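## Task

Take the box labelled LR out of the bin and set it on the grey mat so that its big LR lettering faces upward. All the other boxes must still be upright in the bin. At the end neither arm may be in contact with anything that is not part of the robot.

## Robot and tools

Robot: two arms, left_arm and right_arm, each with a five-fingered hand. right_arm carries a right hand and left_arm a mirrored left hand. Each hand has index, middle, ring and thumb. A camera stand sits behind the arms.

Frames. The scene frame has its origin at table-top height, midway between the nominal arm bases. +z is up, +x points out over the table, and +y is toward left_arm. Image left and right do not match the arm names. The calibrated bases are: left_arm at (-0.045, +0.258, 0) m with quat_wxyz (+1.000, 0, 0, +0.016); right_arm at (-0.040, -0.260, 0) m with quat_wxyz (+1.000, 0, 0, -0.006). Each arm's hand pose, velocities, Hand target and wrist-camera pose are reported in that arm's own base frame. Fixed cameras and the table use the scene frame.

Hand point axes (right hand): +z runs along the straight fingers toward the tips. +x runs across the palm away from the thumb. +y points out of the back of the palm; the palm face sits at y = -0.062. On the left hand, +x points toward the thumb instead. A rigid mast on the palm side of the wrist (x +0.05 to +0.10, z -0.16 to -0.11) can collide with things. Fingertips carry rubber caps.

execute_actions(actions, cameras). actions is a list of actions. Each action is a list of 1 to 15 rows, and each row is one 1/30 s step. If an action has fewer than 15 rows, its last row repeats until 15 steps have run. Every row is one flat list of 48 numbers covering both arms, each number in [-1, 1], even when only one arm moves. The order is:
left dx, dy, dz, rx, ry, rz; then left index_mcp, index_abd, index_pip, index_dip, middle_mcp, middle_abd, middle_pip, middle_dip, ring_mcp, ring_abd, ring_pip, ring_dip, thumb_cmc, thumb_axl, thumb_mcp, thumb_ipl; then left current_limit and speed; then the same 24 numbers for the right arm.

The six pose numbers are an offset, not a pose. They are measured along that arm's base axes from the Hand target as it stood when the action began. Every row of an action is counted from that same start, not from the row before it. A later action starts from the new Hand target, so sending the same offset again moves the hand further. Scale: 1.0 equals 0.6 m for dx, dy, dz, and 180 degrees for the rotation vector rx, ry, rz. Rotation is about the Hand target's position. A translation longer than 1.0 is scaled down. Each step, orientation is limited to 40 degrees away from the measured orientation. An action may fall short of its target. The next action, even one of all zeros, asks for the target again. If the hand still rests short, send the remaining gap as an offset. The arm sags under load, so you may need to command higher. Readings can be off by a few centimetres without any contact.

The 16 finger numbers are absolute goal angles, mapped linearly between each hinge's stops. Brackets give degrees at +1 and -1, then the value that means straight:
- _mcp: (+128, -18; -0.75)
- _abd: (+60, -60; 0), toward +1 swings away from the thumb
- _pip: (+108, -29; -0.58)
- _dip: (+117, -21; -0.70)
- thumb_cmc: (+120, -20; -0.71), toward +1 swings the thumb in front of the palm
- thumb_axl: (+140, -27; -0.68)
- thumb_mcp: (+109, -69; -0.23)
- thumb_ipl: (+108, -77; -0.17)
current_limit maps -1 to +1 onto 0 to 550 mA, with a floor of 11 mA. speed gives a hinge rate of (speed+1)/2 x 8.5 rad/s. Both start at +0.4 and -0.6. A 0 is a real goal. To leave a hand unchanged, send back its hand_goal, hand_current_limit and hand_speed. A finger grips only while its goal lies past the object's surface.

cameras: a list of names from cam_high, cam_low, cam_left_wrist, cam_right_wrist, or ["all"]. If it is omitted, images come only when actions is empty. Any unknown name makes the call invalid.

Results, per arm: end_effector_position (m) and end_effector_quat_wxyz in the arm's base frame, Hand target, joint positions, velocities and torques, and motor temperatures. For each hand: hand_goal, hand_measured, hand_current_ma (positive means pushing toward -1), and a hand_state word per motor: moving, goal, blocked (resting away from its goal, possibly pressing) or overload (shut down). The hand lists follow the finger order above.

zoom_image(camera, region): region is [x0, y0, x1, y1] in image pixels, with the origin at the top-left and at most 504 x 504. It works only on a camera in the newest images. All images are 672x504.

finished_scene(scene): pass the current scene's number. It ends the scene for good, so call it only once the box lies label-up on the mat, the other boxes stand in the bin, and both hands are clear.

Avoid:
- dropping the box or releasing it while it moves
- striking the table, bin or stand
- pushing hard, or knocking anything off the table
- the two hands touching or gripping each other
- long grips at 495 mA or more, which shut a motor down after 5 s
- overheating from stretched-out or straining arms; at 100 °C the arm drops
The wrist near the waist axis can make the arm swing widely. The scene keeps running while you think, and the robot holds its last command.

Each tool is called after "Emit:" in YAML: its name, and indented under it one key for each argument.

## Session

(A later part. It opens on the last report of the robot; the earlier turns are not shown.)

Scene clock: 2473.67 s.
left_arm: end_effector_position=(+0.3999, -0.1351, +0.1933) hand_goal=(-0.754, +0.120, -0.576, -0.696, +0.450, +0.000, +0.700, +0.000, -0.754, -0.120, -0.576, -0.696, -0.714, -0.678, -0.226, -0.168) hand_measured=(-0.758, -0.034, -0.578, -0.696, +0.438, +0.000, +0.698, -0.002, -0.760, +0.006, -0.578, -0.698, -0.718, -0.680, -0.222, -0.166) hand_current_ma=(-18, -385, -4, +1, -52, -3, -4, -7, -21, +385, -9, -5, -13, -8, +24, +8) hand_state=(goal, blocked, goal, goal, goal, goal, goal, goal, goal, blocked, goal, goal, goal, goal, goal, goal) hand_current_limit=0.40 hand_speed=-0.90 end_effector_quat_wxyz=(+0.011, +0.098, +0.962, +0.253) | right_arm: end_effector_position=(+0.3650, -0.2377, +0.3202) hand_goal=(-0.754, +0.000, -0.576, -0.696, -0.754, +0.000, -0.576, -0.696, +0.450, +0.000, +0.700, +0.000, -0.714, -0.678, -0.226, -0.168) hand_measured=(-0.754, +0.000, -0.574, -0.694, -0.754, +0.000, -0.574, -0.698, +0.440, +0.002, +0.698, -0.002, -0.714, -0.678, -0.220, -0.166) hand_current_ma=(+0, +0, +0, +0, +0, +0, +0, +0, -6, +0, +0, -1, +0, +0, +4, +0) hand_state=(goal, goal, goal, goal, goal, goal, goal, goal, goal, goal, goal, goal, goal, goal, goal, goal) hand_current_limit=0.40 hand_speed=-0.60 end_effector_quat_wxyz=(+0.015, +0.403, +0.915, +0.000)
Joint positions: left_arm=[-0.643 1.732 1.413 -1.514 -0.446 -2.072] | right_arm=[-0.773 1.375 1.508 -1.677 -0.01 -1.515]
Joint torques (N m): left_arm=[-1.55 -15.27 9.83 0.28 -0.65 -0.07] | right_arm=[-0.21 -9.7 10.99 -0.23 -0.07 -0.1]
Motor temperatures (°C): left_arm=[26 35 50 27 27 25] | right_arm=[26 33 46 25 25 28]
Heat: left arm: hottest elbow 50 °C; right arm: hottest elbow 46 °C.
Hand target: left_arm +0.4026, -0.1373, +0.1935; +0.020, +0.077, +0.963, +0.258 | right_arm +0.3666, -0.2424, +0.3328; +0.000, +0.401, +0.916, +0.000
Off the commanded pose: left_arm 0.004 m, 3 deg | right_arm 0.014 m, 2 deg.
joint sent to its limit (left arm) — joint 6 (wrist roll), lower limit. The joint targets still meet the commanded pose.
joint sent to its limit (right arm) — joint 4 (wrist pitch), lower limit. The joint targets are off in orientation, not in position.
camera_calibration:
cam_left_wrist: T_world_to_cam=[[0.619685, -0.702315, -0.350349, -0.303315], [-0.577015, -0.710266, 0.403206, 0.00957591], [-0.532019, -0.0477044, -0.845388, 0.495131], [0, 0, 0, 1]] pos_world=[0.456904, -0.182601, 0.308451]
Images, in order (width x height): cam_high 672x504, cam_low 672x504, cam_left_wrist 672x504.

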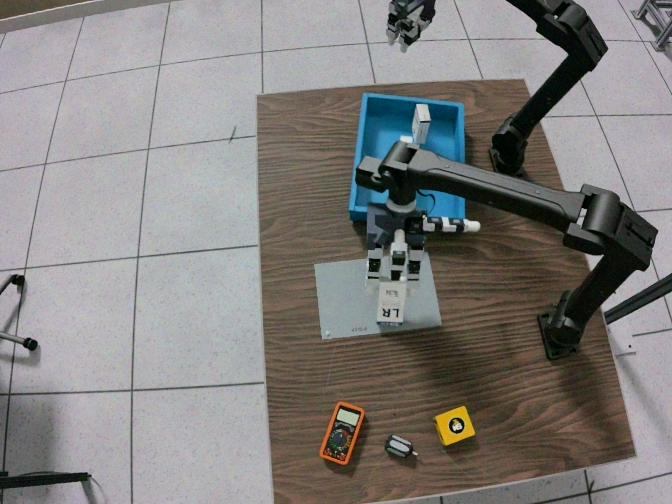

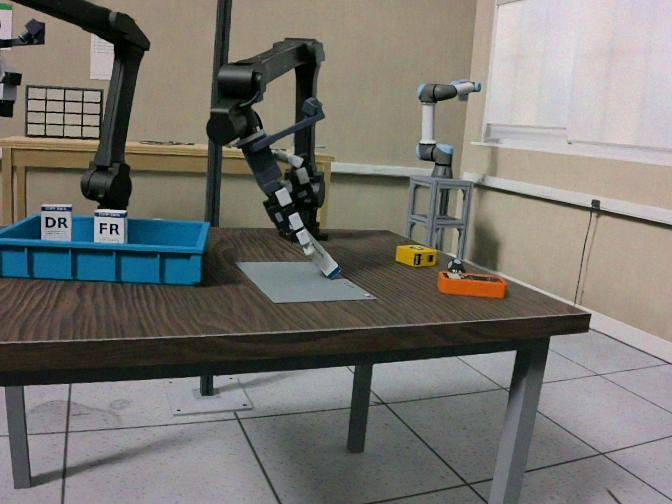

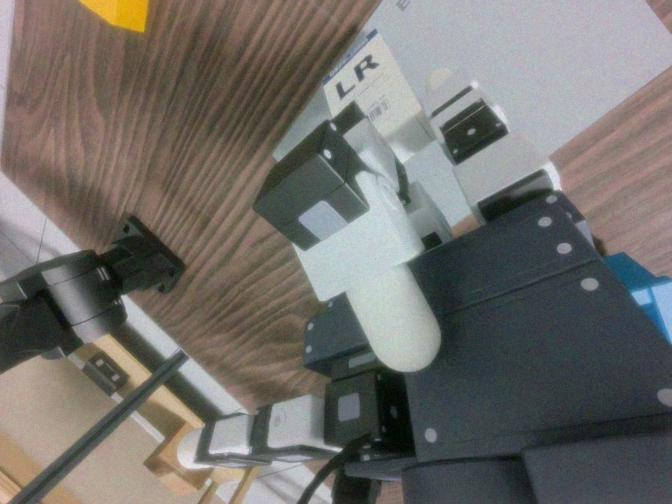

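Emit:
execute_actions:
  actions:
    - [[-0.004,-0.024,-0.028,0,0,-0.01,-0.754,0.12,-0.576,-0.696,0.45,0,0.7,0,-0.754,-0.12,-0.576,-0.696,-0.714,-0.678,-0.226,-0.168,0.4,-0.9,0,0,0,0,0,0,-0.754,0,-0.576,-0.696,-0.754,0,-0.576,-0.696,0.45,0,0.7,0,-0.714,-0.678,-0.226,-0.168,0.4,-0.6]]
  cameras: ["cam_low","cam_high"]

Emit:
zoom_image:
  camera: "cam_low"
  region: [250, 140, 400, 290]

Emit:
zoom_image:
  camera: "cam_high"
  region: [340, 230, 450, 350]

Scene clock: 2480.80 s.
left_arm: end_effector_position=(+0.3983, -0.1478, +0.1796) hand_goal=(-0.754, +0.120, -0.576, -0.696, +0.450, +0.000, +0.700, +0.000, -0.754, -0.120, -0.576, -0.696, -0.714, -0.678, -0.226, -0.168) hand_measured=(-0.758, -0.034, -0.578, -0.696, +0.438, +0.000, +0.698, -0.002, -0.760, +0.006, -0.578, -0.698, -0.718, -0.680, -0.222, -0.166) hand_current_ma=(-17, -385, -4, +1, -52, -3, -4, -7, -20, +385, -8, -5, -13, -8, +24, +8) hand_state=(goal, blocked, goal, goal, goal, goal, goal, goal, goal, blocked, goal, goal, goal, goal, goal, goal) hand_current_limit=0.40 hand_speed=-0.90 end_effector_quat_wxyz=(+0.019, +0.110, +0.962, +0.251) | right_arm: end_effector_position=(+0.3650, -0.2377, +0.3202) hand_goal=(-0.754, +0.000, -0.576, -0.696, -0.754, +0.000, -0.576, -0.696, +0.450, +0.000, +0.700, +0.000, -0.714, -0.678, -0.226, -0.168) hand_measured=(-0.754, +0.000, -0.574, -0.694, -0.754, +0.000, -0.574, -0.698, +0.440, +0.002, +0.698, -0.002, -0.714, -0.678, -0.220, -0.166) hand_current_ma=(+0, +0, +0, +0, +0, +0, +0, +0, -6, +0, +0, -1, +0, +0, +4, +0) hand_state=(goal, goal, goal, goal, goal, goal, goal, goal, goal, goal, goal, goal, goal, goal, goal, goal) hand_current_limit=0.40 hand_speed=-0.60 end_effector_quat_wxyz=(+0.015, +0.403, +0.915, +0.000)
Joint positions: left_arm=[-0.671 1.746 1.397 -1.475 -0.446 -2.073] | right_arm=[-0.773 1.375 1.508 -1.677 -0.01 -1.515]
Joint torques (N m): left_arm=[-1.73 -14.68 9.61 0.28 -0.63 -0.06] | right_arm=[-0.09 -9.7 10.95 -0.24 -0.07 -0.1]
Heat: left arm: hottest elbow 49 °C; right arm: hottest elbow 46 °C.
Hand target: left_arm +0.4002, -0.1518, +0.1768; +0.024, +0.092, +0.961, +0.258 | right_arm +0.3666, -0.2424, +0.3328; +0.000, +0.401, +0.916, +0.000
Off the commanded pose: left_arm 0.005 m, 2 deg | right_arm 0.014 m, 2 deg.
joint sent to its limit (left arm) — joint 6 (wrist roll), lower limit. The joint targets still meet the commanded pose.
joint sent to its limit (right arm) — joint 4 (wrist pitch), lower limit. The joint targets are off in orientation, not in position.
Images, in order (width x height): cam_high 672x504, cam_low 672x504.

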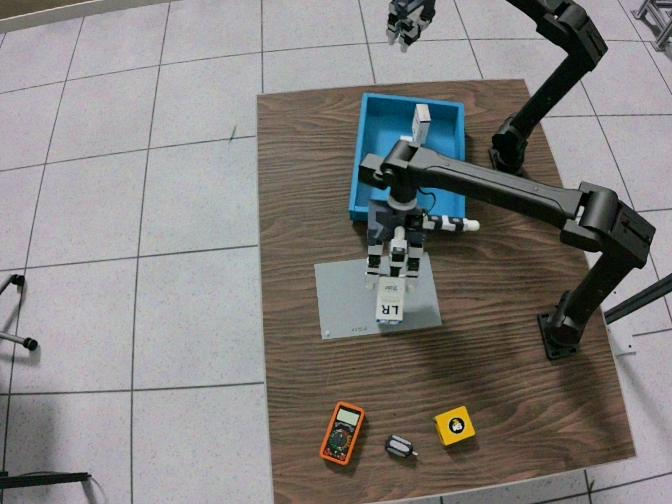

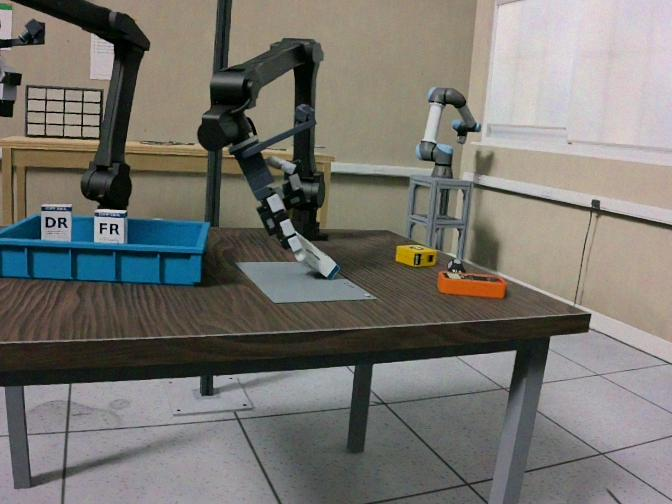

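Scaled by 3.360.

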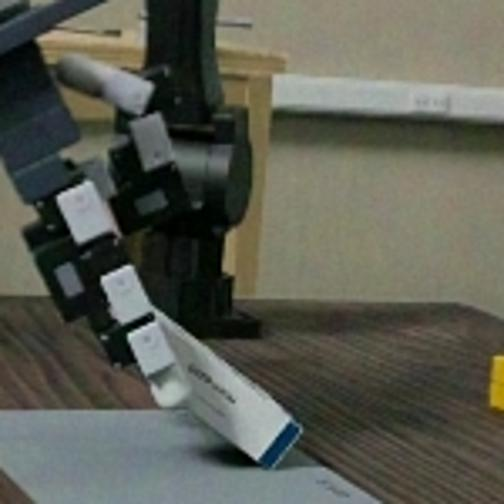

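Scaled by 4.200.

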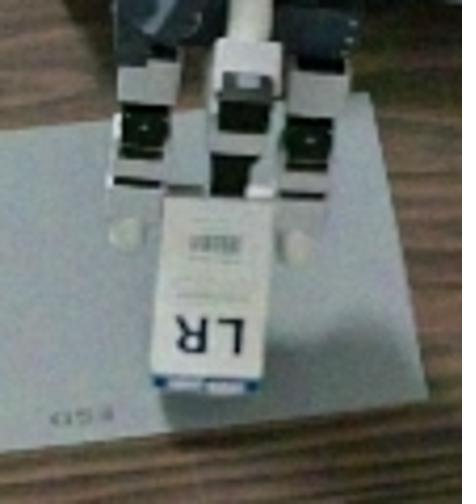

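Emit:
execute_actions:
  actions:
    - [[-0.003,-0.02,-0.03,0,0,-0.005,-0.754,0.12,-0.576,-0.696,0.45,0,0.7,0,-0.754,-0.12,-0.576,-0.696,-0.714,-0.678,-0.226,-0.168,0.4,-0.9,0,0,0,0,0,0,-0.754,0,-0.576,-0.696,-0.754,0,-0.576,-0.696,0.45,0,0.7,0,-0.714,-0.678,-0.226,-0.168,0.4,-0.6]]
  cameras: ["cam_low","cam_high"]

Emit:
zoom_image:
  camera: "cam_low"
  region: [250, 140, 400, 290]

Emit:
zoom_image:
  camera: "cam_high"
  region: [340, 230, 450, 350]

Scene clock: 2486.77 s.
left_arm: end_effector_position=(+0.3973, -0.1597, +0.1611) hand_goal=(-0.754, +0.120, -0.576, -0.696, +0.450, +0.000, +0.700, +0.000, -0.754, -0.120, -0.576, -0.696, -0.714, -0.678, -0.226, -0.168) hand_measured=(-0.758, -0.034, -0.578, -0.696, +0.438, +0.000, +0.698, -0.002, -0.758, +0.006, -0.578, -0.698, -0.718, -0.680, -0.222, -0.166) hand_current_ma=(-13, -385, -4, +1, -52, -3, -4, -7, -19, +385, -8, -5, -13, -8, +24, +8) hand_state=(goal, blocked, goal, goal, goal, goal, goal, goal, goal, blocked, goal, goal, goal, goal, goal, goal) hand_current_limit=0.40 hand_speed=-0.90 end_effector_quat_wxyz=(+0.021, +0.121, +0.960, +0.250) | right_arm: end_effector_position=(+0.3650, -0.2377, +0.3202) hand_goal=(-0.754, +0.000, -0.576, -0.696, -0.754, +0.000, -0.576, -0.696, +0.450, +0.000, +0.700, +0.000, -0.714, -0.678, -0.226, -0.168) hand_measured=(-0.754, +0.000, -0.574, -0.694, -0.754, +0.000, -0.574, -0.698, +0.440, +0.002, +0.698, -0.002, -0.714, -0.678, -0.220, -0.166) hand_current_ma=(+0, +0, +0, +0, +0, +0, +0, +0, -6, +0, +0, -1, +0, +0, +4, +0) hand_state=(goal, goal, goal, goal, goal, goal, goal, goal, goal, goal, goal, goal, goal, goal, goal, goal) hand_current_limit=0.40 hand_speed=-0.60 end_effector_quat_wxyz=(+0.015, +0.403, +0.915, +0.000)
Joint positions: left_arm=[-0.695 1.773 1.382 -1.435 -0.444 -2.073] | right_arm=[-0.773 1.375 1.508 -1.677 -0.01 -1.515]
Joint torques (N m): left_arm=[-1.79 -15.27 9.44 0.25 -0.53 -0.05] | right_arm=[-0.38 -9.76 10.93 -0.21 -0.08 -0.11]
Heat: left arm: hottest elbow 49 °C; right arm: hottest elbow 46 °C.
Hand target: left_arm +0.3984, -0.1637, +0.1588; +0.026, +0.099, +0.961, +0.258 | right_arm +0.3666, -0.2424, +0.3328; +0.000, +0.401, +0.916, +0.000
Off the commanded pose: left_arm 0.005 m, 3 deg | right_arm 0.014 m, 2 deg.
joint sent to its limit (left arm) — joint 6 (wrist roll), lower limit. The joint targets still meet the commanded pose.
joint sent to its limit (right arm) — joint 4 (wrist pitch), lower limit. The joint targets are off in orientation, not in position.
Images, in order (width x height): cam_high 672x504, cam_low 672x504.

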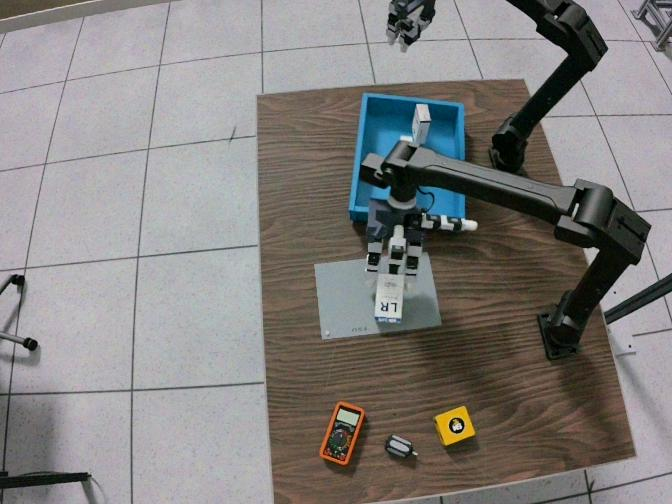

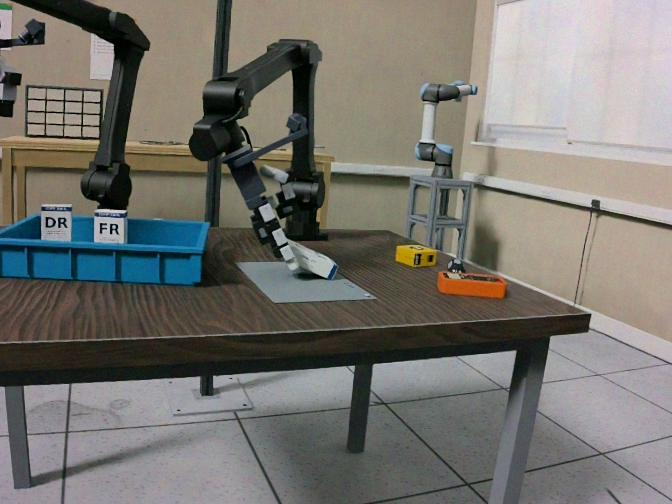

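Scaled by 3.360.

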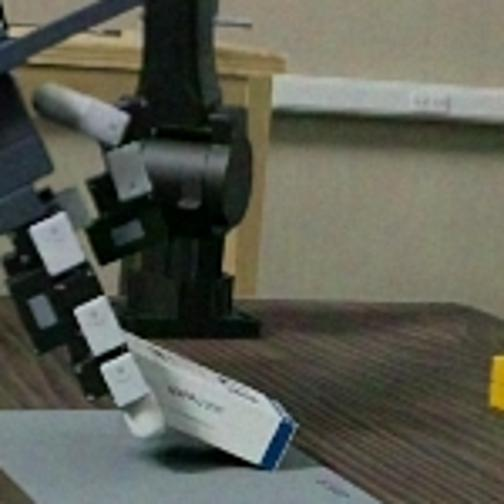

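Scaled by 4.200.

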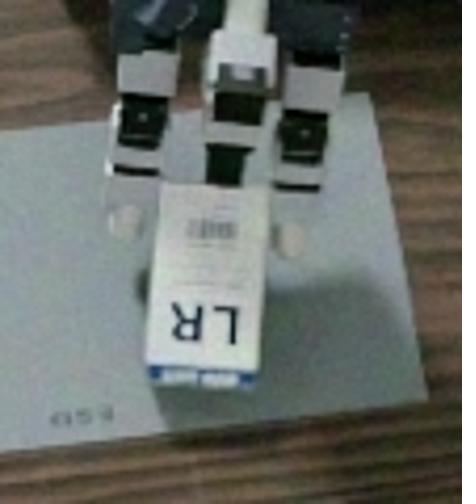

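Emit:
execute_actions:
  actions:
    - [[-0.002,-0.01,-0.022,0,0,0,-0.754,0.12,-0.576,-0.696,0.45,0,0.7,0,-0.754,-0.12,-0.576,-0.696,-0.714,-0.678,-0.226,-0.168,0.4,-0.9,0,0,0,0,0,0,-0.754,0,-0.576,-0.696,-0.754,0,-0.576,-0.696,0.45,0,0.7,0,-0.714,-0.678,-0.226,-0.168,0.4,-0.6]]
  cameras: ["cam_low","cam_high"]

Emit:
zoom_image:
  camera: "cam_low"
  region: [250, 140, 400, 290]

Emit:
zoom_image:
  camera: "cam_high"
  region: [340, 230, 450, 350]

Scene clock: 2492.00 s.
left_arm: end_effector_position=(+0.3969, -0.1642, +0.1494) hand_goal=(-0.754, +0.120, -0.576, -0.696, +0.450, +0.000, +0.700, +0.000, -0.754, -0.120, -0.576, -0.696, -0.714, -0.678, -0.226, -0.168) hand_measured=(-0.756, -0.034, -0.578, -0.696, +0.438, +0.000, +0.698, -0.002, -0.758, +0.006, -0.578, -0.698, -0.718, -0.680, -0.222, -0.166) hand_current_ma=(-11, -385, -4, +1, -52, -3, -4, -7, -17, +385, -8, -5, -13, -8, +24, +8) hand_state=(goal, blocked, goal, goal, goal, goal, goal, goal, goal, blocked, goal, goal, goal, goal, goal, goal) hand_current_limit=0.40 hand_speed=-0.90 end_effector_quat_wxyz=(+0.022, +0.123, +0.961, +0.247) | right_arm: end_effector_position=(+0.3650, -0.2377, +0.3202) hand_goal=(-0.754, +0.000, -0.576, -0.696, -0.754, +0.000, -0.576, -0.696, +0.450, +0.000, +0.700, +0.000, -0.714, -0.678, -0.226, -0.168) hand_measured=(-0.754, +0.000, -0.574, -0.694, -0.754, +0.000, -0.574, -0.698, +0.440, +0.002, +0.698, -0.002, -0.714, -0.678, -0.220, -0.166) hand_current_ma=(+0, +0, +0, +0, +0, +0, +0, +0, -6, +0, +0, -1, +0, +0, +4, +0) hand_state=(goal, goal, goal, goal, goal, goal, goal, goal, goal, goal, goal, goal, goal, goal, goal, goal) hand_current_limit=0.40 hand_speed=-0.60 end_effector_quat_wxyz=(+0.015, +0.403, +0.915, +0.000)
Joint positions: left_arm=[-0.702 1.786 1.372 -1.407 -0.439 -2.073] | right_arm=[-0.773 1.375 1.508 -1.677 -0.01 -1.515]
Joint torques (N m): left_arm=[-2.2 -15.03 9.28 0.28 -0.51 -0.05] | right_arm=[-0.21 -9.64 10.99 -0.23 -0.08 -0.1]
Heat: left arm: hottest elbow 48 °C; right arm: hottest elbow 46 °C.
Hand target: left_arm +0.3972, -0.1697, +0.1455; +0.026, +0.099, +0.961, +0.258 | right_arm +0.3666, -0.2424, +0.3328; +0.000, +0.401, +0.916, +0.000
Off the commanded pose: left_arm 0.007 m, 3 deg | right_arm 0.014 m, 2 deg.
joint sent to its limit (left arm) — joint 6 (wrist roll), lower limit. The joint targets are off in orientation, not in position.
joint sent to its limit (right arm) — joint 4 (wrist pitch), lower limit. The joint targets are off in orientation, not in position.
Images, in order (width x height): cam_high 672x504, cam_low 672x504.

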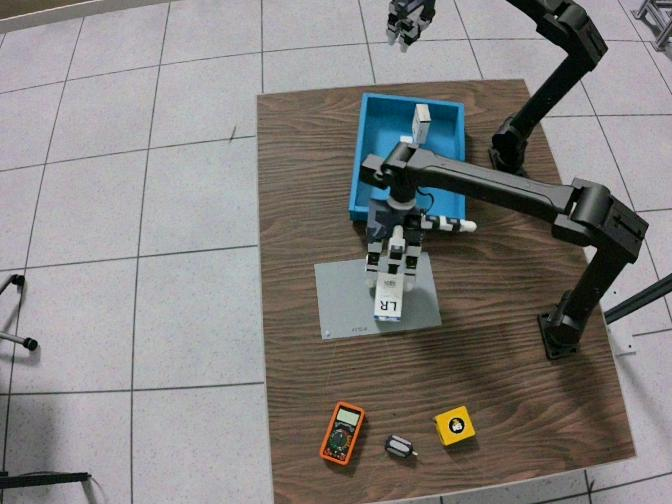

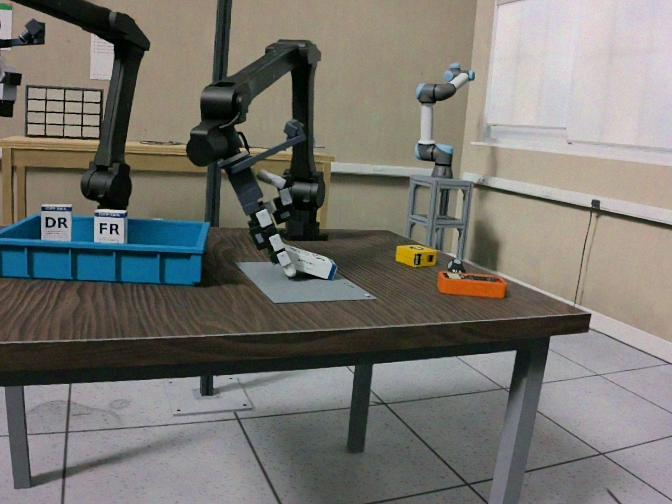

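Scaled by 3.360.

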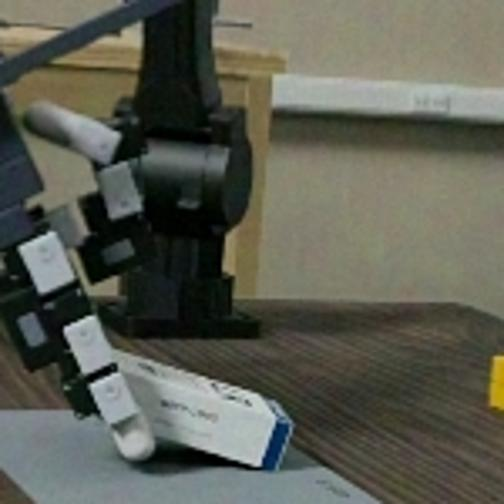

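Scaled by 4.200.

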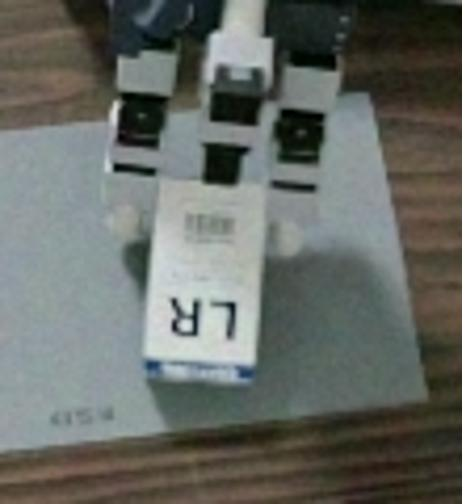

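Emit:
execute_actions:
  actions:
    - [[0,-0.002,-0.013,0,0,0,-0.754,0.12,-0.576,-0.696,0.45,0,0.7,0,-0.754,-0.12,-0.576,-0.696,-0.714,-0.678,-0.226,-0.168,0.4,-0.9,0,0,0,0,0,0,-0.754,0,-0.576,-0.696,-0.754,0,-0.576,-0.696,0.45,0,0.7,0,-0.714,-0.678,-0.226,-0.168,0.4,-0.6]]
    - [[0,0,-0.008,0,0,0,-0.754,0.12,-0.576,-0.696,0.45,0,0.7,0,-0.754,-0.12,-0.576,-0.696,-0.714,-0.678,-0.226,-0.168,0.4,-0.9,0,0,0,0,0,0,-0.754,0,-0.576,-0.696,-0.754,0,-0.576,-0.696,0.45,0,0.7,0,-0.714,-0.678,-0.226,-0.168,0.4,-0.6]]
  cameras: ["cam_low","cam_high"]

Emit:
zoom_image:
  camera: "cam_low"
  region: [250, 140, 400, 290]

Emit:
zoom_image:
  camera: "cam_high"
  region: [340, 230, 450, 350]

Scene clock: 2499.40 s.
left_arm: end_effector_position=(+0.3969, -0.1662, +0.1405) hand_goal=(-0.754, +0.120, -0.576, -0.696, +0.450, +0.000, +0.700, +0.000, -0.754, -0.120, -0.576, -0.696, -0.714, -0.678, -0.226, -0.168) hand_measured=(-0.756, -0.034, -0.576, -0.696, +0.438, +0.000, +0.698, -0.002, -0.758, +0.006, -0.578, -0.698, -0.718, -0.680, -0.222, -0.166) hand_current_ma=(-7, -385, -3, +1, -52, -3, -4, -7, -16, +385, -7, -5, -13, -8, +24, +8) hand_state=(goal, blocked, goal, goal, goal, goal, goal, goal, goal, blocked, goal, goal, goal, goal, goal, goal) hand_current_limit=0.40 hand_speed=-0.90 end_effector_quat_wxyz=(+0.024, +0.124, +0.961, +0.245) | right_arm: end_effector_position=(+0.3650, -0.2377, +0.3202) hand_goal=(-0.754, +0.000, -0.576, -0.696, -0.754, +0.000, -0.576, -0.696, +0.450, +0.000, +0.700, +0.000, -0.714, -0.678, -0.226, -0.168) hand_measured=(-0.754, +0.000, -0.574, -0.694, -0.754, +0.000, -0.574, -0.698, +0.440, +0.002, +0.698, -0.002, -0.714, -0.678, -0.220, -0.166) hand_current_ma=(+0, +0, +0, +0, +0, +0, +0, +0, -6, +0, +0, -1, +0, +0, +4, +0) hand_state=(goal, goal, goal, goal, goal, goal, goal, goal, goal, goal, goal, goal, goal, goal, goal, goal) hand_current_limit=0.40 hand_speed=-0.60 end_effector_quat_wxyz=(+0.015, +0.403, +0.915, +0.000)
Joint positions: left_arm=[-0.705 1.795 1.36 -1.382 -0.438 -2.073] | right_arm=[-0.773 1.375 1.508 -1.677 -0.01 -1.515]
Joint torques (N m): left_arm=[-2.02 -14.56 8.92 0.43 -0.53 -0.05] | right_arm=[-0.32 -9.7 10.95 -0.23 -0.08 -0.11]
Heat: left arm: hottest elbow 48 °C; right arm: hottest elbow 46 °C.
Hand target: left_arm +0.3971, -0.1709, +0.1329; +0.026, +0.099, +0.961, +0.258 | right_arm +0.3666, -0.2424, +0.3328; +0.000, +0.401, +0.916, +0.000
Off the commanded pose: left_arm 0.009 m, 3 deg | right_arm 0.014 m, 2 deg.
joint sent to its limit (left arm) — joint 6 (wrist roll), lower limit. The joint targets are off in orientation, not in position.
joint sent to its limit (right arm) — joint 4 (wrist pitch), lower limit. The joint targets are off in orientation, not in position.
Images, in order (width x height): cam_high 672x504, cam_low 672x504.

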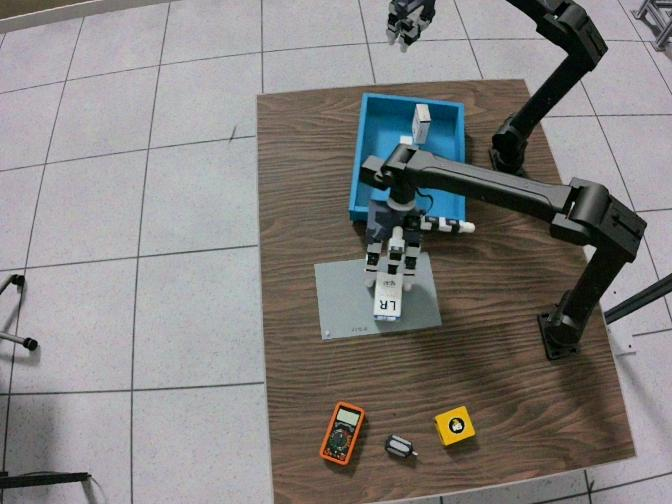

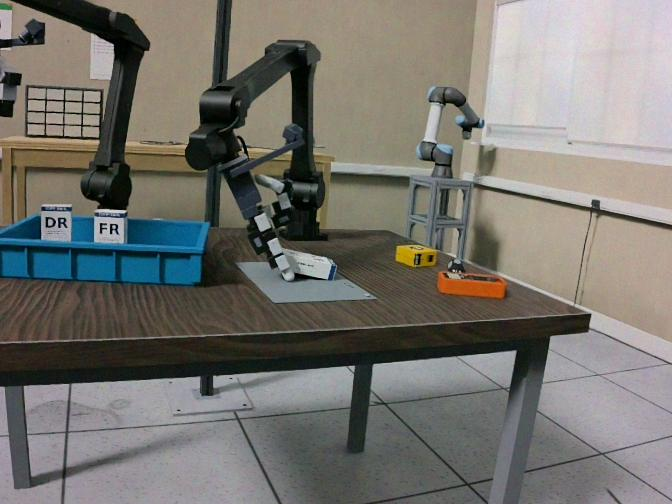

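Scaled by 3.360.

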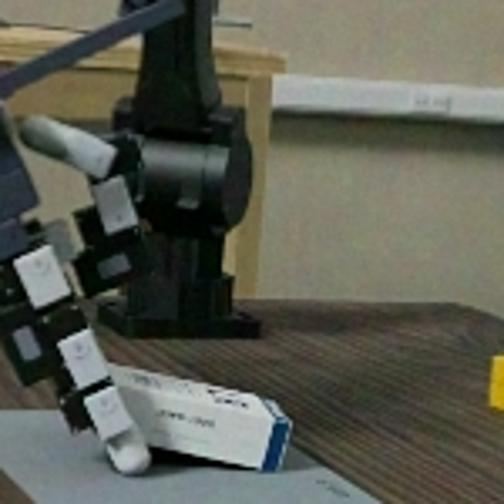

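Scaled by 4.200.

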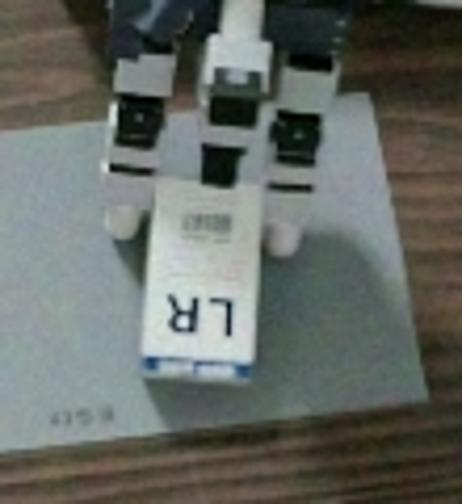

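Emit:
execute_actions:
  actions:
    - [[0,0,-0.013,0,0,0,-0.754,0.12,-0.576,-0.696,0.45,0,0.7,0,-0.754,-0.12,-0.576,-0.696,-0.714,-0.678,-0.226,-0.168,0.4,-0.9,0,0,0,0,0,0,-0.754,0,-0.576,-0.696,-0.754,0,-0.576,-0.696,0.45,0,0.7,0,-0.714,-0.678,-0.226,-0.168,0.4,-0.6]]
  cameras: ["cam_low","cam_high","cam_left_wrist"]

Emit:
zoom_image:
  camera: "cam_low"
  region: [270, 220, 360, 300]

Emit:
zoom_image:
  camera: "cam_high"
  region: [340, 230, 450, 350]

Scene clock: 2520.87 s.
left_arm: end_effector_position=(+0.3970, -0.1680, +0.1389) hand_goal=(-0.754, +0.120, -0.576, -0.696, +0.450, +0.000, +0.700, +0.000, -0.754, -0.120, -0.576, -0.696, -0.714, -0.678, -0.226, -0.168) hand_measured=(-0.748, -0.034, -0.572, -0.696, +0.438, +0.000, +0.698, -0.002, -0.756, +0.006, -0.578, -0.698, -0.718, -0.680, -0.222, -0.166) hand_current_ma=(+21, -385, +12, +1, -52, -3, -4, -7, -5, +385, -3, -5, -13, -8, +24, +8) hand_state=(goal, blocked, goal, goal, goal, goal, goal, goal, goal, blocked, goal, goal, goal, goal, goal, goal) hand_current_limit=0.40 hand_speed=-0.90 end_effector_quat_wxyz=(+0.027, +0.125, +0.961, +0.243) | right_arm: end_effector_position=(+0.3650, -0.2377, +0.3202) hand_goal=(-0.754, +0.000, -0.576, -0.696, -0.754, +0.000, -0.576, -0.696, +0.450, +0.000, +0.700, +0.000, -0.714, -0.678, -0.226, -0.168) hand_measured=(-0.754, +0.000, -0.574, -0.694, -0.754, +0.000, -0.574, -0.698, +0.440, +0.002, +0.698, -0.002, -0.714, -0.678, -0.220, -0.166) hand_current_ma=(+0, +0, +0, +0, +0, +0, +0, +0, -6, +0, +0, -1, +0, +0, +4, +0) hand_state=(goal, goal, goal, goal, goal, goal, goal, goal, goal, goal, goal, goal, goal, goal, goal, goal) hand_current_limit=0.40 hand_speed=-0.60 end_effector_quat_wxyz=(+0.015, +0.403, +0.915, +0.000)
Joint positions: left_arm=[-0.708 1.795 1.358 -1.372 -0.438 -2.073] | right_arm=[-0.773 1.375 1.508 -1.677 -0.01 -1.515]
Joint torques (N m): left_arm=[-1.79 -13.8 8.24 0.77 -0.53 -0.04] | right_arm=[-0.21 -9.7 10.95 -0.24 -0.08 -0.1]
Heat: left arm: hottest elbow 47 °C; right arm: hottest elbow 46 °C.
Hand target: left_arm +0.3973, -0.1709, +0.1252; +0.026, +0.099, +0.961, +0.258 | right_arm +0.3666, -0.2424, +0.3328; +0.000, +0.401, +0.916, +0.000
Off the commanded pose: left_arm 0.014 m, 3 deg | right_arm 0.014 m, 2 deg.
joint sent to its limit (left arm) — joint 6 (wrist roll), lower limit. The joint targets are off in orientation, not in position.
joint sent to its limit (right arm) — joint 4 (wrist pitch), lower limit. The joint targets are off in orientation, not in position.
camera_calibration:
cam_left_wrist: T_world_to_cam=[[0.580228, -0.746181, -0.326419, -0.338769], [-0.625068, -0.664914, 0.408876, 0.0323419], [-0.522136, -0.0332071, -0.852215, 0.445517], [0, 0, 0, 1]] pos_world=[0.4494, -0.216484, 0.255872]
Images, in order (width x height): cam_high 672x504, cam_low 672x504, cam_left_wrist 672x504.

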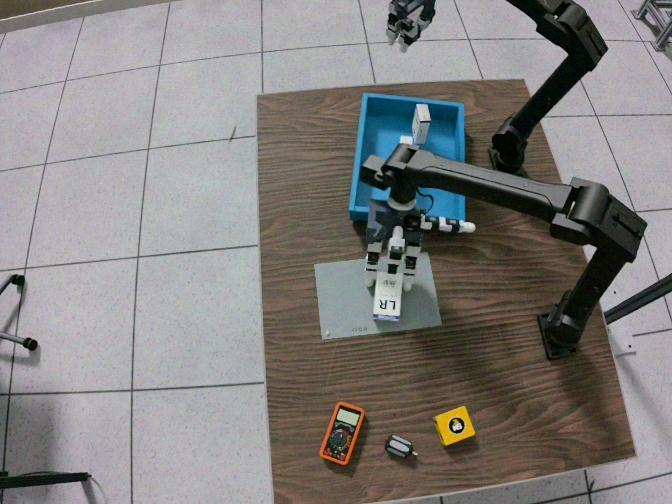

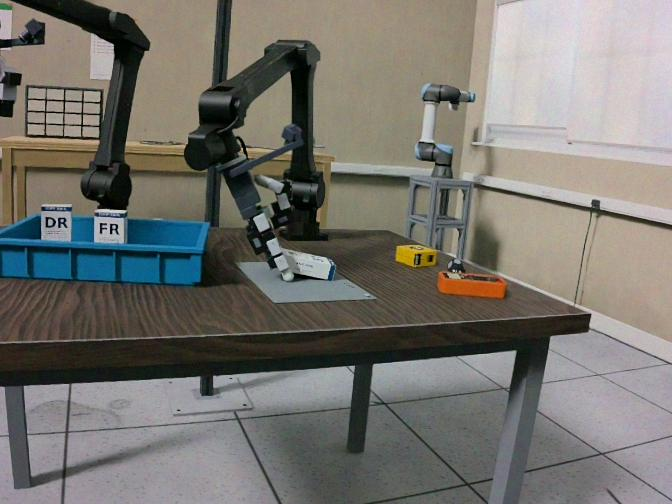

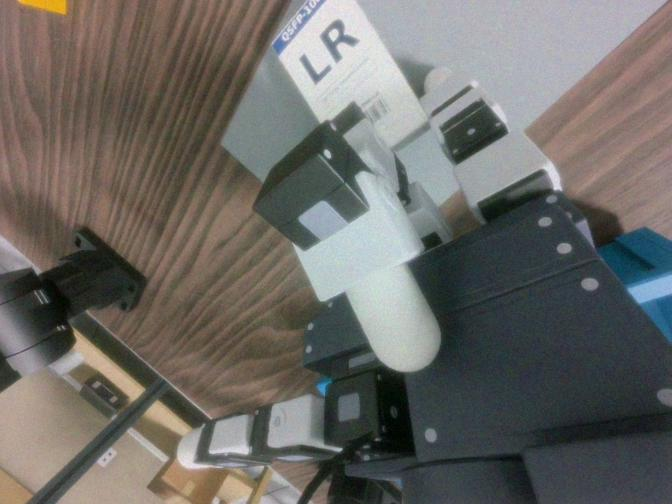

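Scaled by 5.600.

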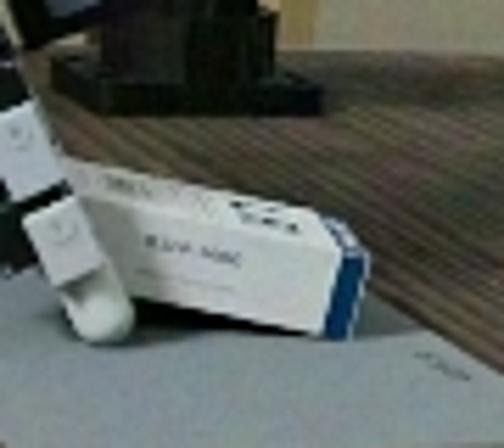

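Scaled by 4.200.

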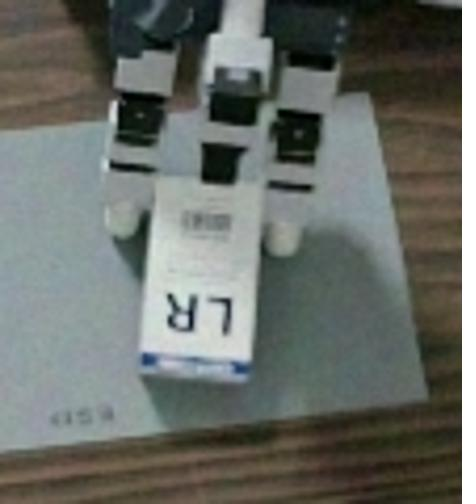

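Emit:
execute_actions:
  actions:
    - [[0,0.003,0.018,0,0,0,-0.754,0.04,-0.576,-0.696,0.45,0,0.7,0,-0.754,-0.07,-0.576,-0.696,-0.714,-0.678,-0.226,-0.168,0.2,-0.95,0,0,0,0,0,0,-0.754,0,-0.576,-0.696,-0.754,0,-0.576,-0.696,0.45,0,0.7,0,-0.714,-0.678,-0.226,-0.168,0.4,-0.6]]
    - [[0,0,0,0,0,0,-0.754,0.01,-0.576,-0.696,0.45,0,0.7,0,-0.754,-0.04,-0.576,-0.696,-0.714,-0.678,-0.226,-0.168,0.0,-0.95,0,0,0,0,0,0,-0.754,0,-0.576,-0.696,-0.754,0,-0.576,-0.696,0.45,0,0.7,0,-0.714,-0.678,-0.226,-0.168,0.4,-0.6]]
  cameras: ["cam_low","cam_high"]

Emit:
zoom_image:
  camera: "cam_low"
  region: [270, 220, 360, 300]

Scene clock: 2541.17 s.
left_arm: end_effector_position=(+0.3970, -0.1680, +0.1390) hand_goal=(-0.754, +0.010, -0.576, -0.696, +0.450, +0.000, +0.700, +0.000, -0.754, -0.040, -0.576, -0.696, -0.714, -0.678, -0.226, -0.168) hand_measured=(-0.748, -0.040, -0.572, -0.696, +0.438, +0.000, +0.698, -0.002, -0.756, +0.006, -0.578, -0.698, -0.718, -0.680, -0.222, -0.166) hand_current_ma=(+21, -185, +12, +1, -52, -3, -4, -7, -5, +173, -3, -5, -13, -8, +24, +8) hand_state=(goal, blocked, goal, goal, goal, goal, goal, goal, goal, blocked, goal, goal, goal, goal, goal, goal) hand_current_limit=0.00 hand_speed=-0.95 end_effector_quat_wxyz=(+0.027, +0.125, +0.961, +0.244) | right_arm: end_effector_position=(+0.3650, -0.2377, +0.3202) hand_goal=(-0.754, +0.000, -0.576, -0.696, -0.754, +0.000, -0.576, -0.696, +0.450, +0.000, +0.700, +0.000, -0.714, -0.678, -0.226, -0.168) hand_measured=(-0.754, +0.000, -0.574, -0.694, -0.754, +0.000, -0.574, -0.698, +0.440, +0.002, +0.698, -0.002, -0.714, -0.678, -0.220, -0.166) hand_current_ma=(+0, +0, +0, +0, +0, +0, +0, +0, -6, +0, +0, -1, +0, +0, +4, +0) hand_state=(goal, goal, goal, goal, goal, goal, goal, goal, goal, goal, goal, goal, goal, goal, goal, goal) hand_current_limit=0.40 hand_speed=-0.60 end_effector_quat_wxyz=(+0.015, +0.403, +0.915, +0.000)
Joint positions: left_arm=[-0.708 1.795 1.358 -1.373 -0.438 -2.073] | right_arm=[-0.773 1.375 1.508 -1.677 -0.01 -1.515]
Joint torques (N m): left_arm=[-1.49 -14.97 9.22 -0.13 -0.57 -0.05] | right_arm=[-0.32 -9.7 10.97 -0.24 -0.08 -0.11]
Motor temperatures (°C): left_arm=[26 35 45 27 27 25] | right_arm=[26 33 46 25 25 28]
Heat: left arm: hottest elbow 45 °C; right arm: hottest elbow 46 °C.
Hand target: left_arm +0.3973, -0.1691, +0.1360; +0.026, +0.099, +0.961, +0.258 | right_arm +0.3666, -0.2424, +0.3328; +0.000, +0.401, +0.916, +0.000
Off the commanded pose: left_arm 0.003 m, 3 deg | right_arm 0.014 m, 2 deg.
joint sent to its limit (left arm) — joint 6 (wrist roll), lower limit. The joint targets are off in orientation, not in position.
joint sent to its limit (right arm) — joint 4 (wrist pitch), lower limit. The joint targets are off in orientation, not in position.
Images, in order (width x height): cam_high 672x504, cam_low 672x504.

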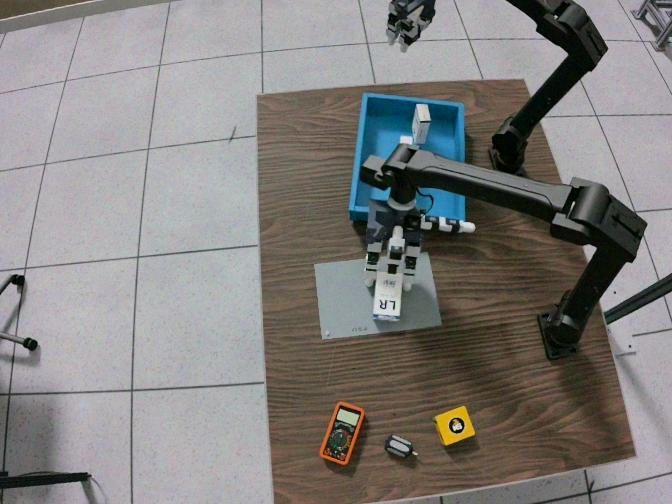

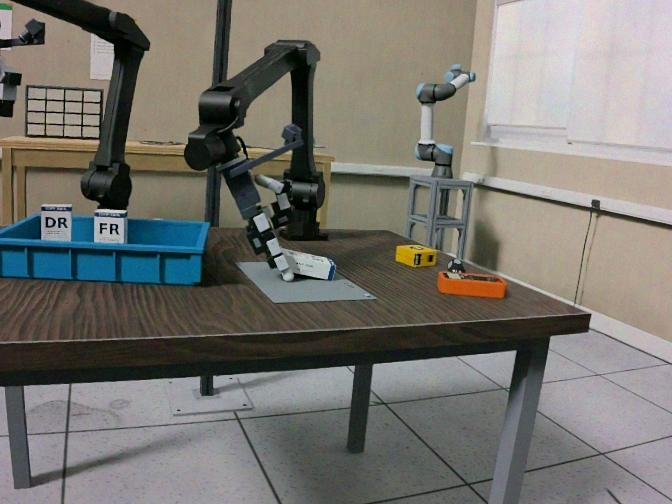

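Scaled by 5.600.

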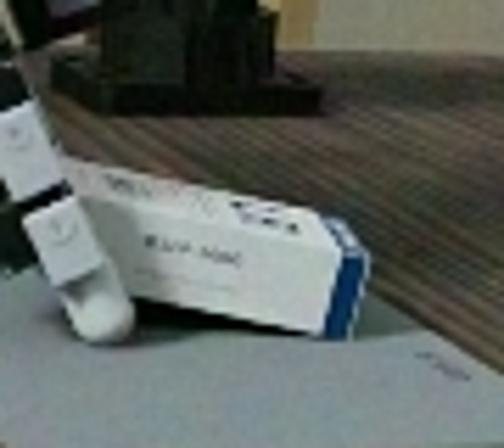

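Emit:
execute_actions:
  actions:
    - [[0,0,0,0,0,0,-0.754,-0.01,-0.576,-0.696,0.45,0,0.7,0,-0.754,-0.02,-0.576,-0.696,-0.714,-0.678,-0.226,-0.168,0.0,-0.95,0,0,0,0,0,0,-0.754,0,-0.576,-0.696,-0.754,0,-0.576,-0.696,0.45,0,0.7,0,-0.714,-0.678,-0.226,-0.168,0.4,-0.6]]
    - [[0,0,0,0,0,0,-0.754,-0.03,-0.576,-0.696,0.45,0,0.7,0,-0.754,0.0,-0.576,-0.696,-0.714,-0.678,-0.226,-0.168,0.0,-0.95,0,0,0,0,0,0,-0.754,0,-0.576,-0.696,-0.754,0,-0.576,-0.696,0.45,0,0.7,0,-0.714,-0.678,-0.226,-0.168,0.4,-0.6]]
  cameras: ["cam_high","cam_low"]

Emit:
zoom_image:
  camera: "cam_low"
  region: [250, 200, 380, 310]

Emit:
zoom_image:
  camera: "cam_high"
  region: [340, 230, 450, 350]

Scene clock: 2559.67 s.
left_arm: end_effector_position=(+0.3971, -0.1679, +0.1391) hand_goal=(-0.754, -0.030, -0.576, -0.696, +0.450, +0.000, +0.700, +0.000, -0.754, +0.000, -0.576, -0.696, -0.714, -0.678, -0.226, -0.168) hand_measured=(-0.748, -0.046, -0.572, -0.696, +0.438, +0.000, +0.698, -0.002, -0.756, +0.014, -0.578, -0.698, -0.718, -0.680, -0.222, -0.166) hand_current_ma=(+21, -58, +13, +3, -52, -3, -4, -7, -5, +47, -3, -5, -13, -8, +24, +8) hand_state=(goal, goal, goal, goal, goal, goal, goal, goal, goal, goal, goal, goal, goal, goal, goal, goal) hand_current_limit=0.00 hand_speed=-0.95 end_effector_quat_wxyz=(+0.027, +0.125, +0.961, +0.244) | right_arm: end_effector_position=(+0.3650, -0.2377, +0.3202) hand_goal=(-0.754, +0.000, -0.576, -0.696, -0.754, +0.000, -0.576, -0.696, +0.450, +0.000, +0.700, +0.000, -0.714, -0.678, -0.226, -0.168) hand_measured=(-0.754, +0.000, -0.574, -0.694, -0.754, +0.000, -0.574, -0.698, +0.440, +0.002, +0.698, -0.002, -0.714, -0.678, -0.220, -0.166) hand_current_ma=(+0, +0, +0, +0, +0, +0, +0, +0, -6, +0, +0, -1, +0, +0, +4, +0) hand_state=(goal, goal, goal, goal, goal, goal, goal, goal, goal, goal, goal, goal, goal, goal, goal, goal) hand_current_limit=0.40 hand_speed=-0.60 end_effector_quat_wxyz=(+0.015, +0.403, +0.915, +0.000)
Joint positions: left_arm=[-0.708 1.795 1.358 -1.373 -0.438 -2.073] | right_arm=[-0.773 1.375 1.508 -1.677 -0.01 -1.515]
Joint torques (N m): left_arm=[-1.55 -15.03 9.25 -0.1 -0.56 -0.05] | right_arm=[-0.21 -9.64 10.97 -0.24 -0.08 -0.1]
Heat: left arm: hottest elbow 45 °C; right arm: hottest elbow 46 °C.
Hand target: left_arm +0.3973, -0.1691, +0.1360; +0.026, +0.099, +0.961, +0.258 | right_arm +0.3666, -0.2424, +0.3328; +0.000, +0.401, +0.916, +0.000
Off the commanded pose: left_arm 0.003 m, 3 deg | right_arm 0.014 m, 2 deg.
joint sent to its limit (left arm) — joint 6 (wrist roll), lower limit. The joint targets are off in orientation, not in position.
joint sent to its limit (right arm) — joint 4 (wrist pitch), lower limit. The joint targets are off in orientation, not in position.
Images, in order (width x height): cam_high 672x504, cam_low 672x504.

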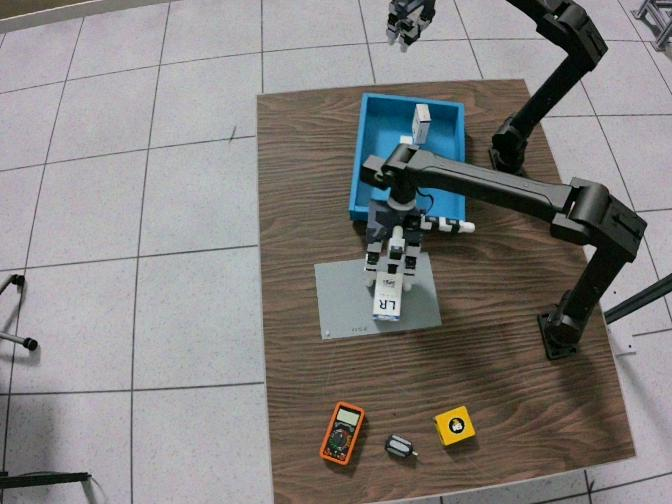

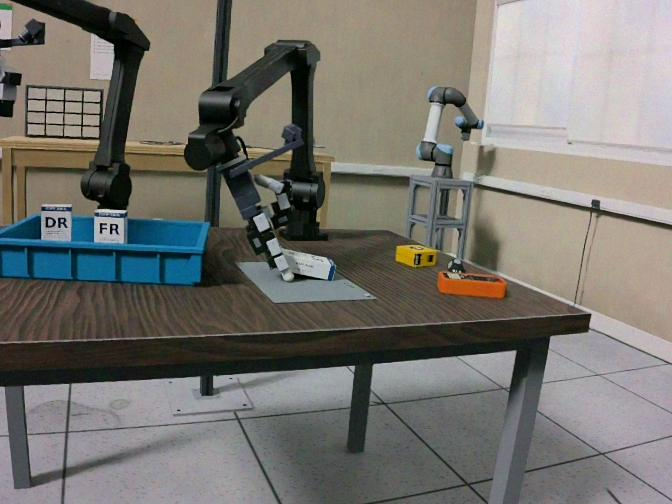

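Scaled by 3.877.

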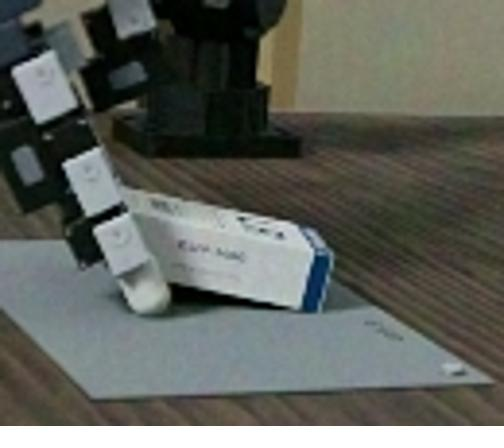

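Scaled by 4.200.

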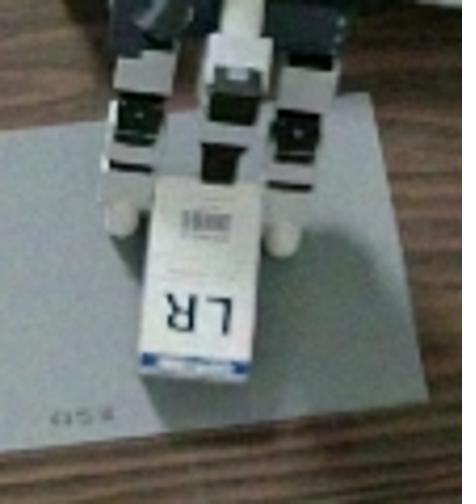

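Emit:
execute_actions:
  actions:
    - [[0,0,0,0,0,0,-0.754,-0.05,-0.576,-0.696,0.45,0,0.7,0,-0.754,0.02,-0.576,-0.696,-0.714,-0.678,-0.226,-0.168,0.0,-0.95,0,0,0,0,0,0,-0.754,0,-0.576,-0.696,-0.754,0,-0.576,-0.696,0.45,0,0.7,0,-0.714,-0.678,-0.226,-0.168,0.4,-0.6]]
    - [[0,0,0,0,0,0,-0.754,-0.08,-0.576,-0.696,0.45,0,0.7,0,-0.754,0.06,-0.576,-0.696,-0.714,-0.678,-0.226,-0.168,0.0,-0.95,0,0,0,0,0,0,-0.754,0,-0.576,-0.696,-0.754,0,-0.576,-0.696,0.45,0,0.7,0,-0.714,-0.678,-0.226,-0.168,0.4,-0.6]]
  cameras: ["cam_high","cam_low"]

Emit:
zoom_image:
  camera: "cam_low"
  region: [250, 200, 380, 310]

Emit:
zoom_image:
  camera: "cam_high"
  region: [340, 230, 450, 350]

Scene clock: 2568.30 s.
left_arm: end_effector_position=(+0.3972, -0.1678, +0.1393) hand_goal=(-0.754, -0.080, -0.576, -0.696, +0.450, +0.000, +0.700, +0.000, -0.754, +0.060, -0.576, -0.696, -0.714, -0.678, -0.226, -0.168) hand_measured=(-0.748, -0.060, -0.572, -0.696, +0.438, +0.000, +0.698, -0.002, -0.756, +0.056, -0.578, -0.698, -0.718, -0.680, -0.222, -0.166) hand_current_ma=(+25, +68, +14, +3, -52, -3, -4, -7, -6, -10, -3, -5, -13, -8, +24, +8) hand_state=(goal, goal, goal, goal, goal, goal, goal, goal, goal, goal, goal, goal, goal, goal, goal, goal) hand_current_limit=0.00 hand_speed=-0.95 end_effector_quat_wxyz=(+0.028, +0.125, +0.961, +0.244) | right_arm: end_effector_position=(+0.3650, -0.2377, +0.3202) hand_goal=(-0.754, +0.000, -0.576, -0.696, -0.754, +0.000, -0.576, -0.696, +0.450, +0.000, +0.700, +0.000, -0.714, -0.678, -0.226, -0.168) hand_measured=(-0.754, +0.000, -0.574, -0.694, -0.754, +0.000, -0.574, -0.698, +0.440, +0.002, +0.698, -0.002, -0.714, -0.678, -0.220, -0.166) hand_current_ma=(+0, +0, +0, +0, +0, +0, +0, +0, -6, +0, +0, -1, +0, +0, +4, +0) hand_state=(goal, goal, goal, goal, goal, goal, goal, goal, goal, goal, goal, goal, goal, goal, goal, goal) hand_current_limit=0.40 hand_speed=-0.60 end_effector_quat_wxyz=(+0.015, +0.403, +0.915, +0.000)
Joint positions: left_arm=[-0.708 1.795 1.358 -1.373 -0.44 -2.073] | right_arm=[-0.773 1.375 1.508 -1.677 -0.01 -1.515]
Joint torques (N m): left_arm=[-1.55 -15.09 9.22 -0.12 -0.51 -0.05] | right_arm=[-0.09 -9.76 10.95 -0.24 -0.08 -0.1]
Heat: left arm: hottest elbow 45 °C; right arm: hottest elbow 46 °C.
Hand target: left_arm +0.3973, -0.1691, +0.1360; +0.026, +0.099, +0.961, +0.258 | right_arm +0.3666, -0.2424, +0.3328; +0.000, +0.401, +0.916, +0.000
Off the commanded pose: left_arm 0.003 m, 3 deg | right_arm 0.014 m, 2 deg.
joint sent to its limit (left arm) — joint 6 (wrist roll), lower limit. The joint targets are off in orientation, not in position.
joint sent to its limit (right arm) — joint 4 (wrist pitch), lower limit. The joint targets are off in orientation, not in position.
Images, in order (width x height): cam_high 672x504, cam_low 672x504.

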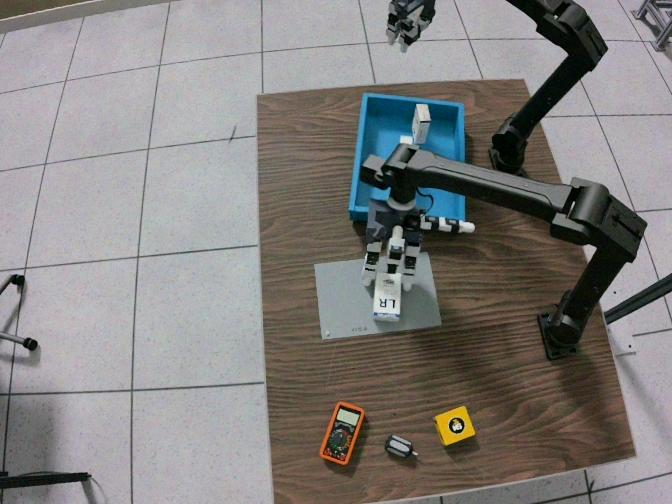

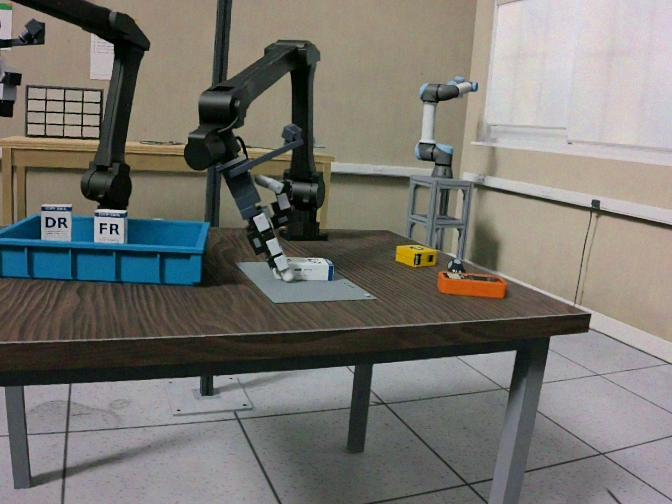

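Scaled by 3.877.

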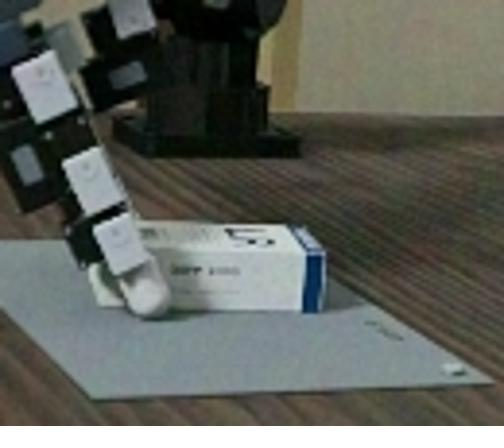

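Scaled by 4.200.

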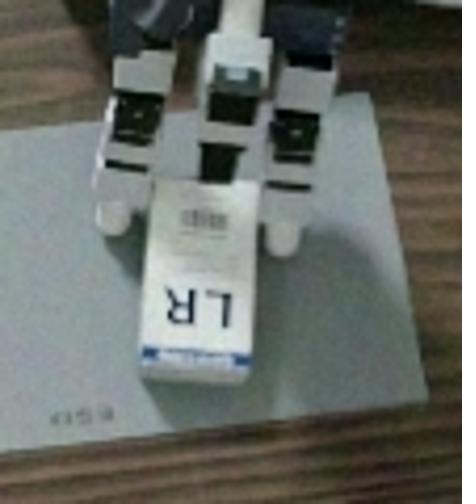

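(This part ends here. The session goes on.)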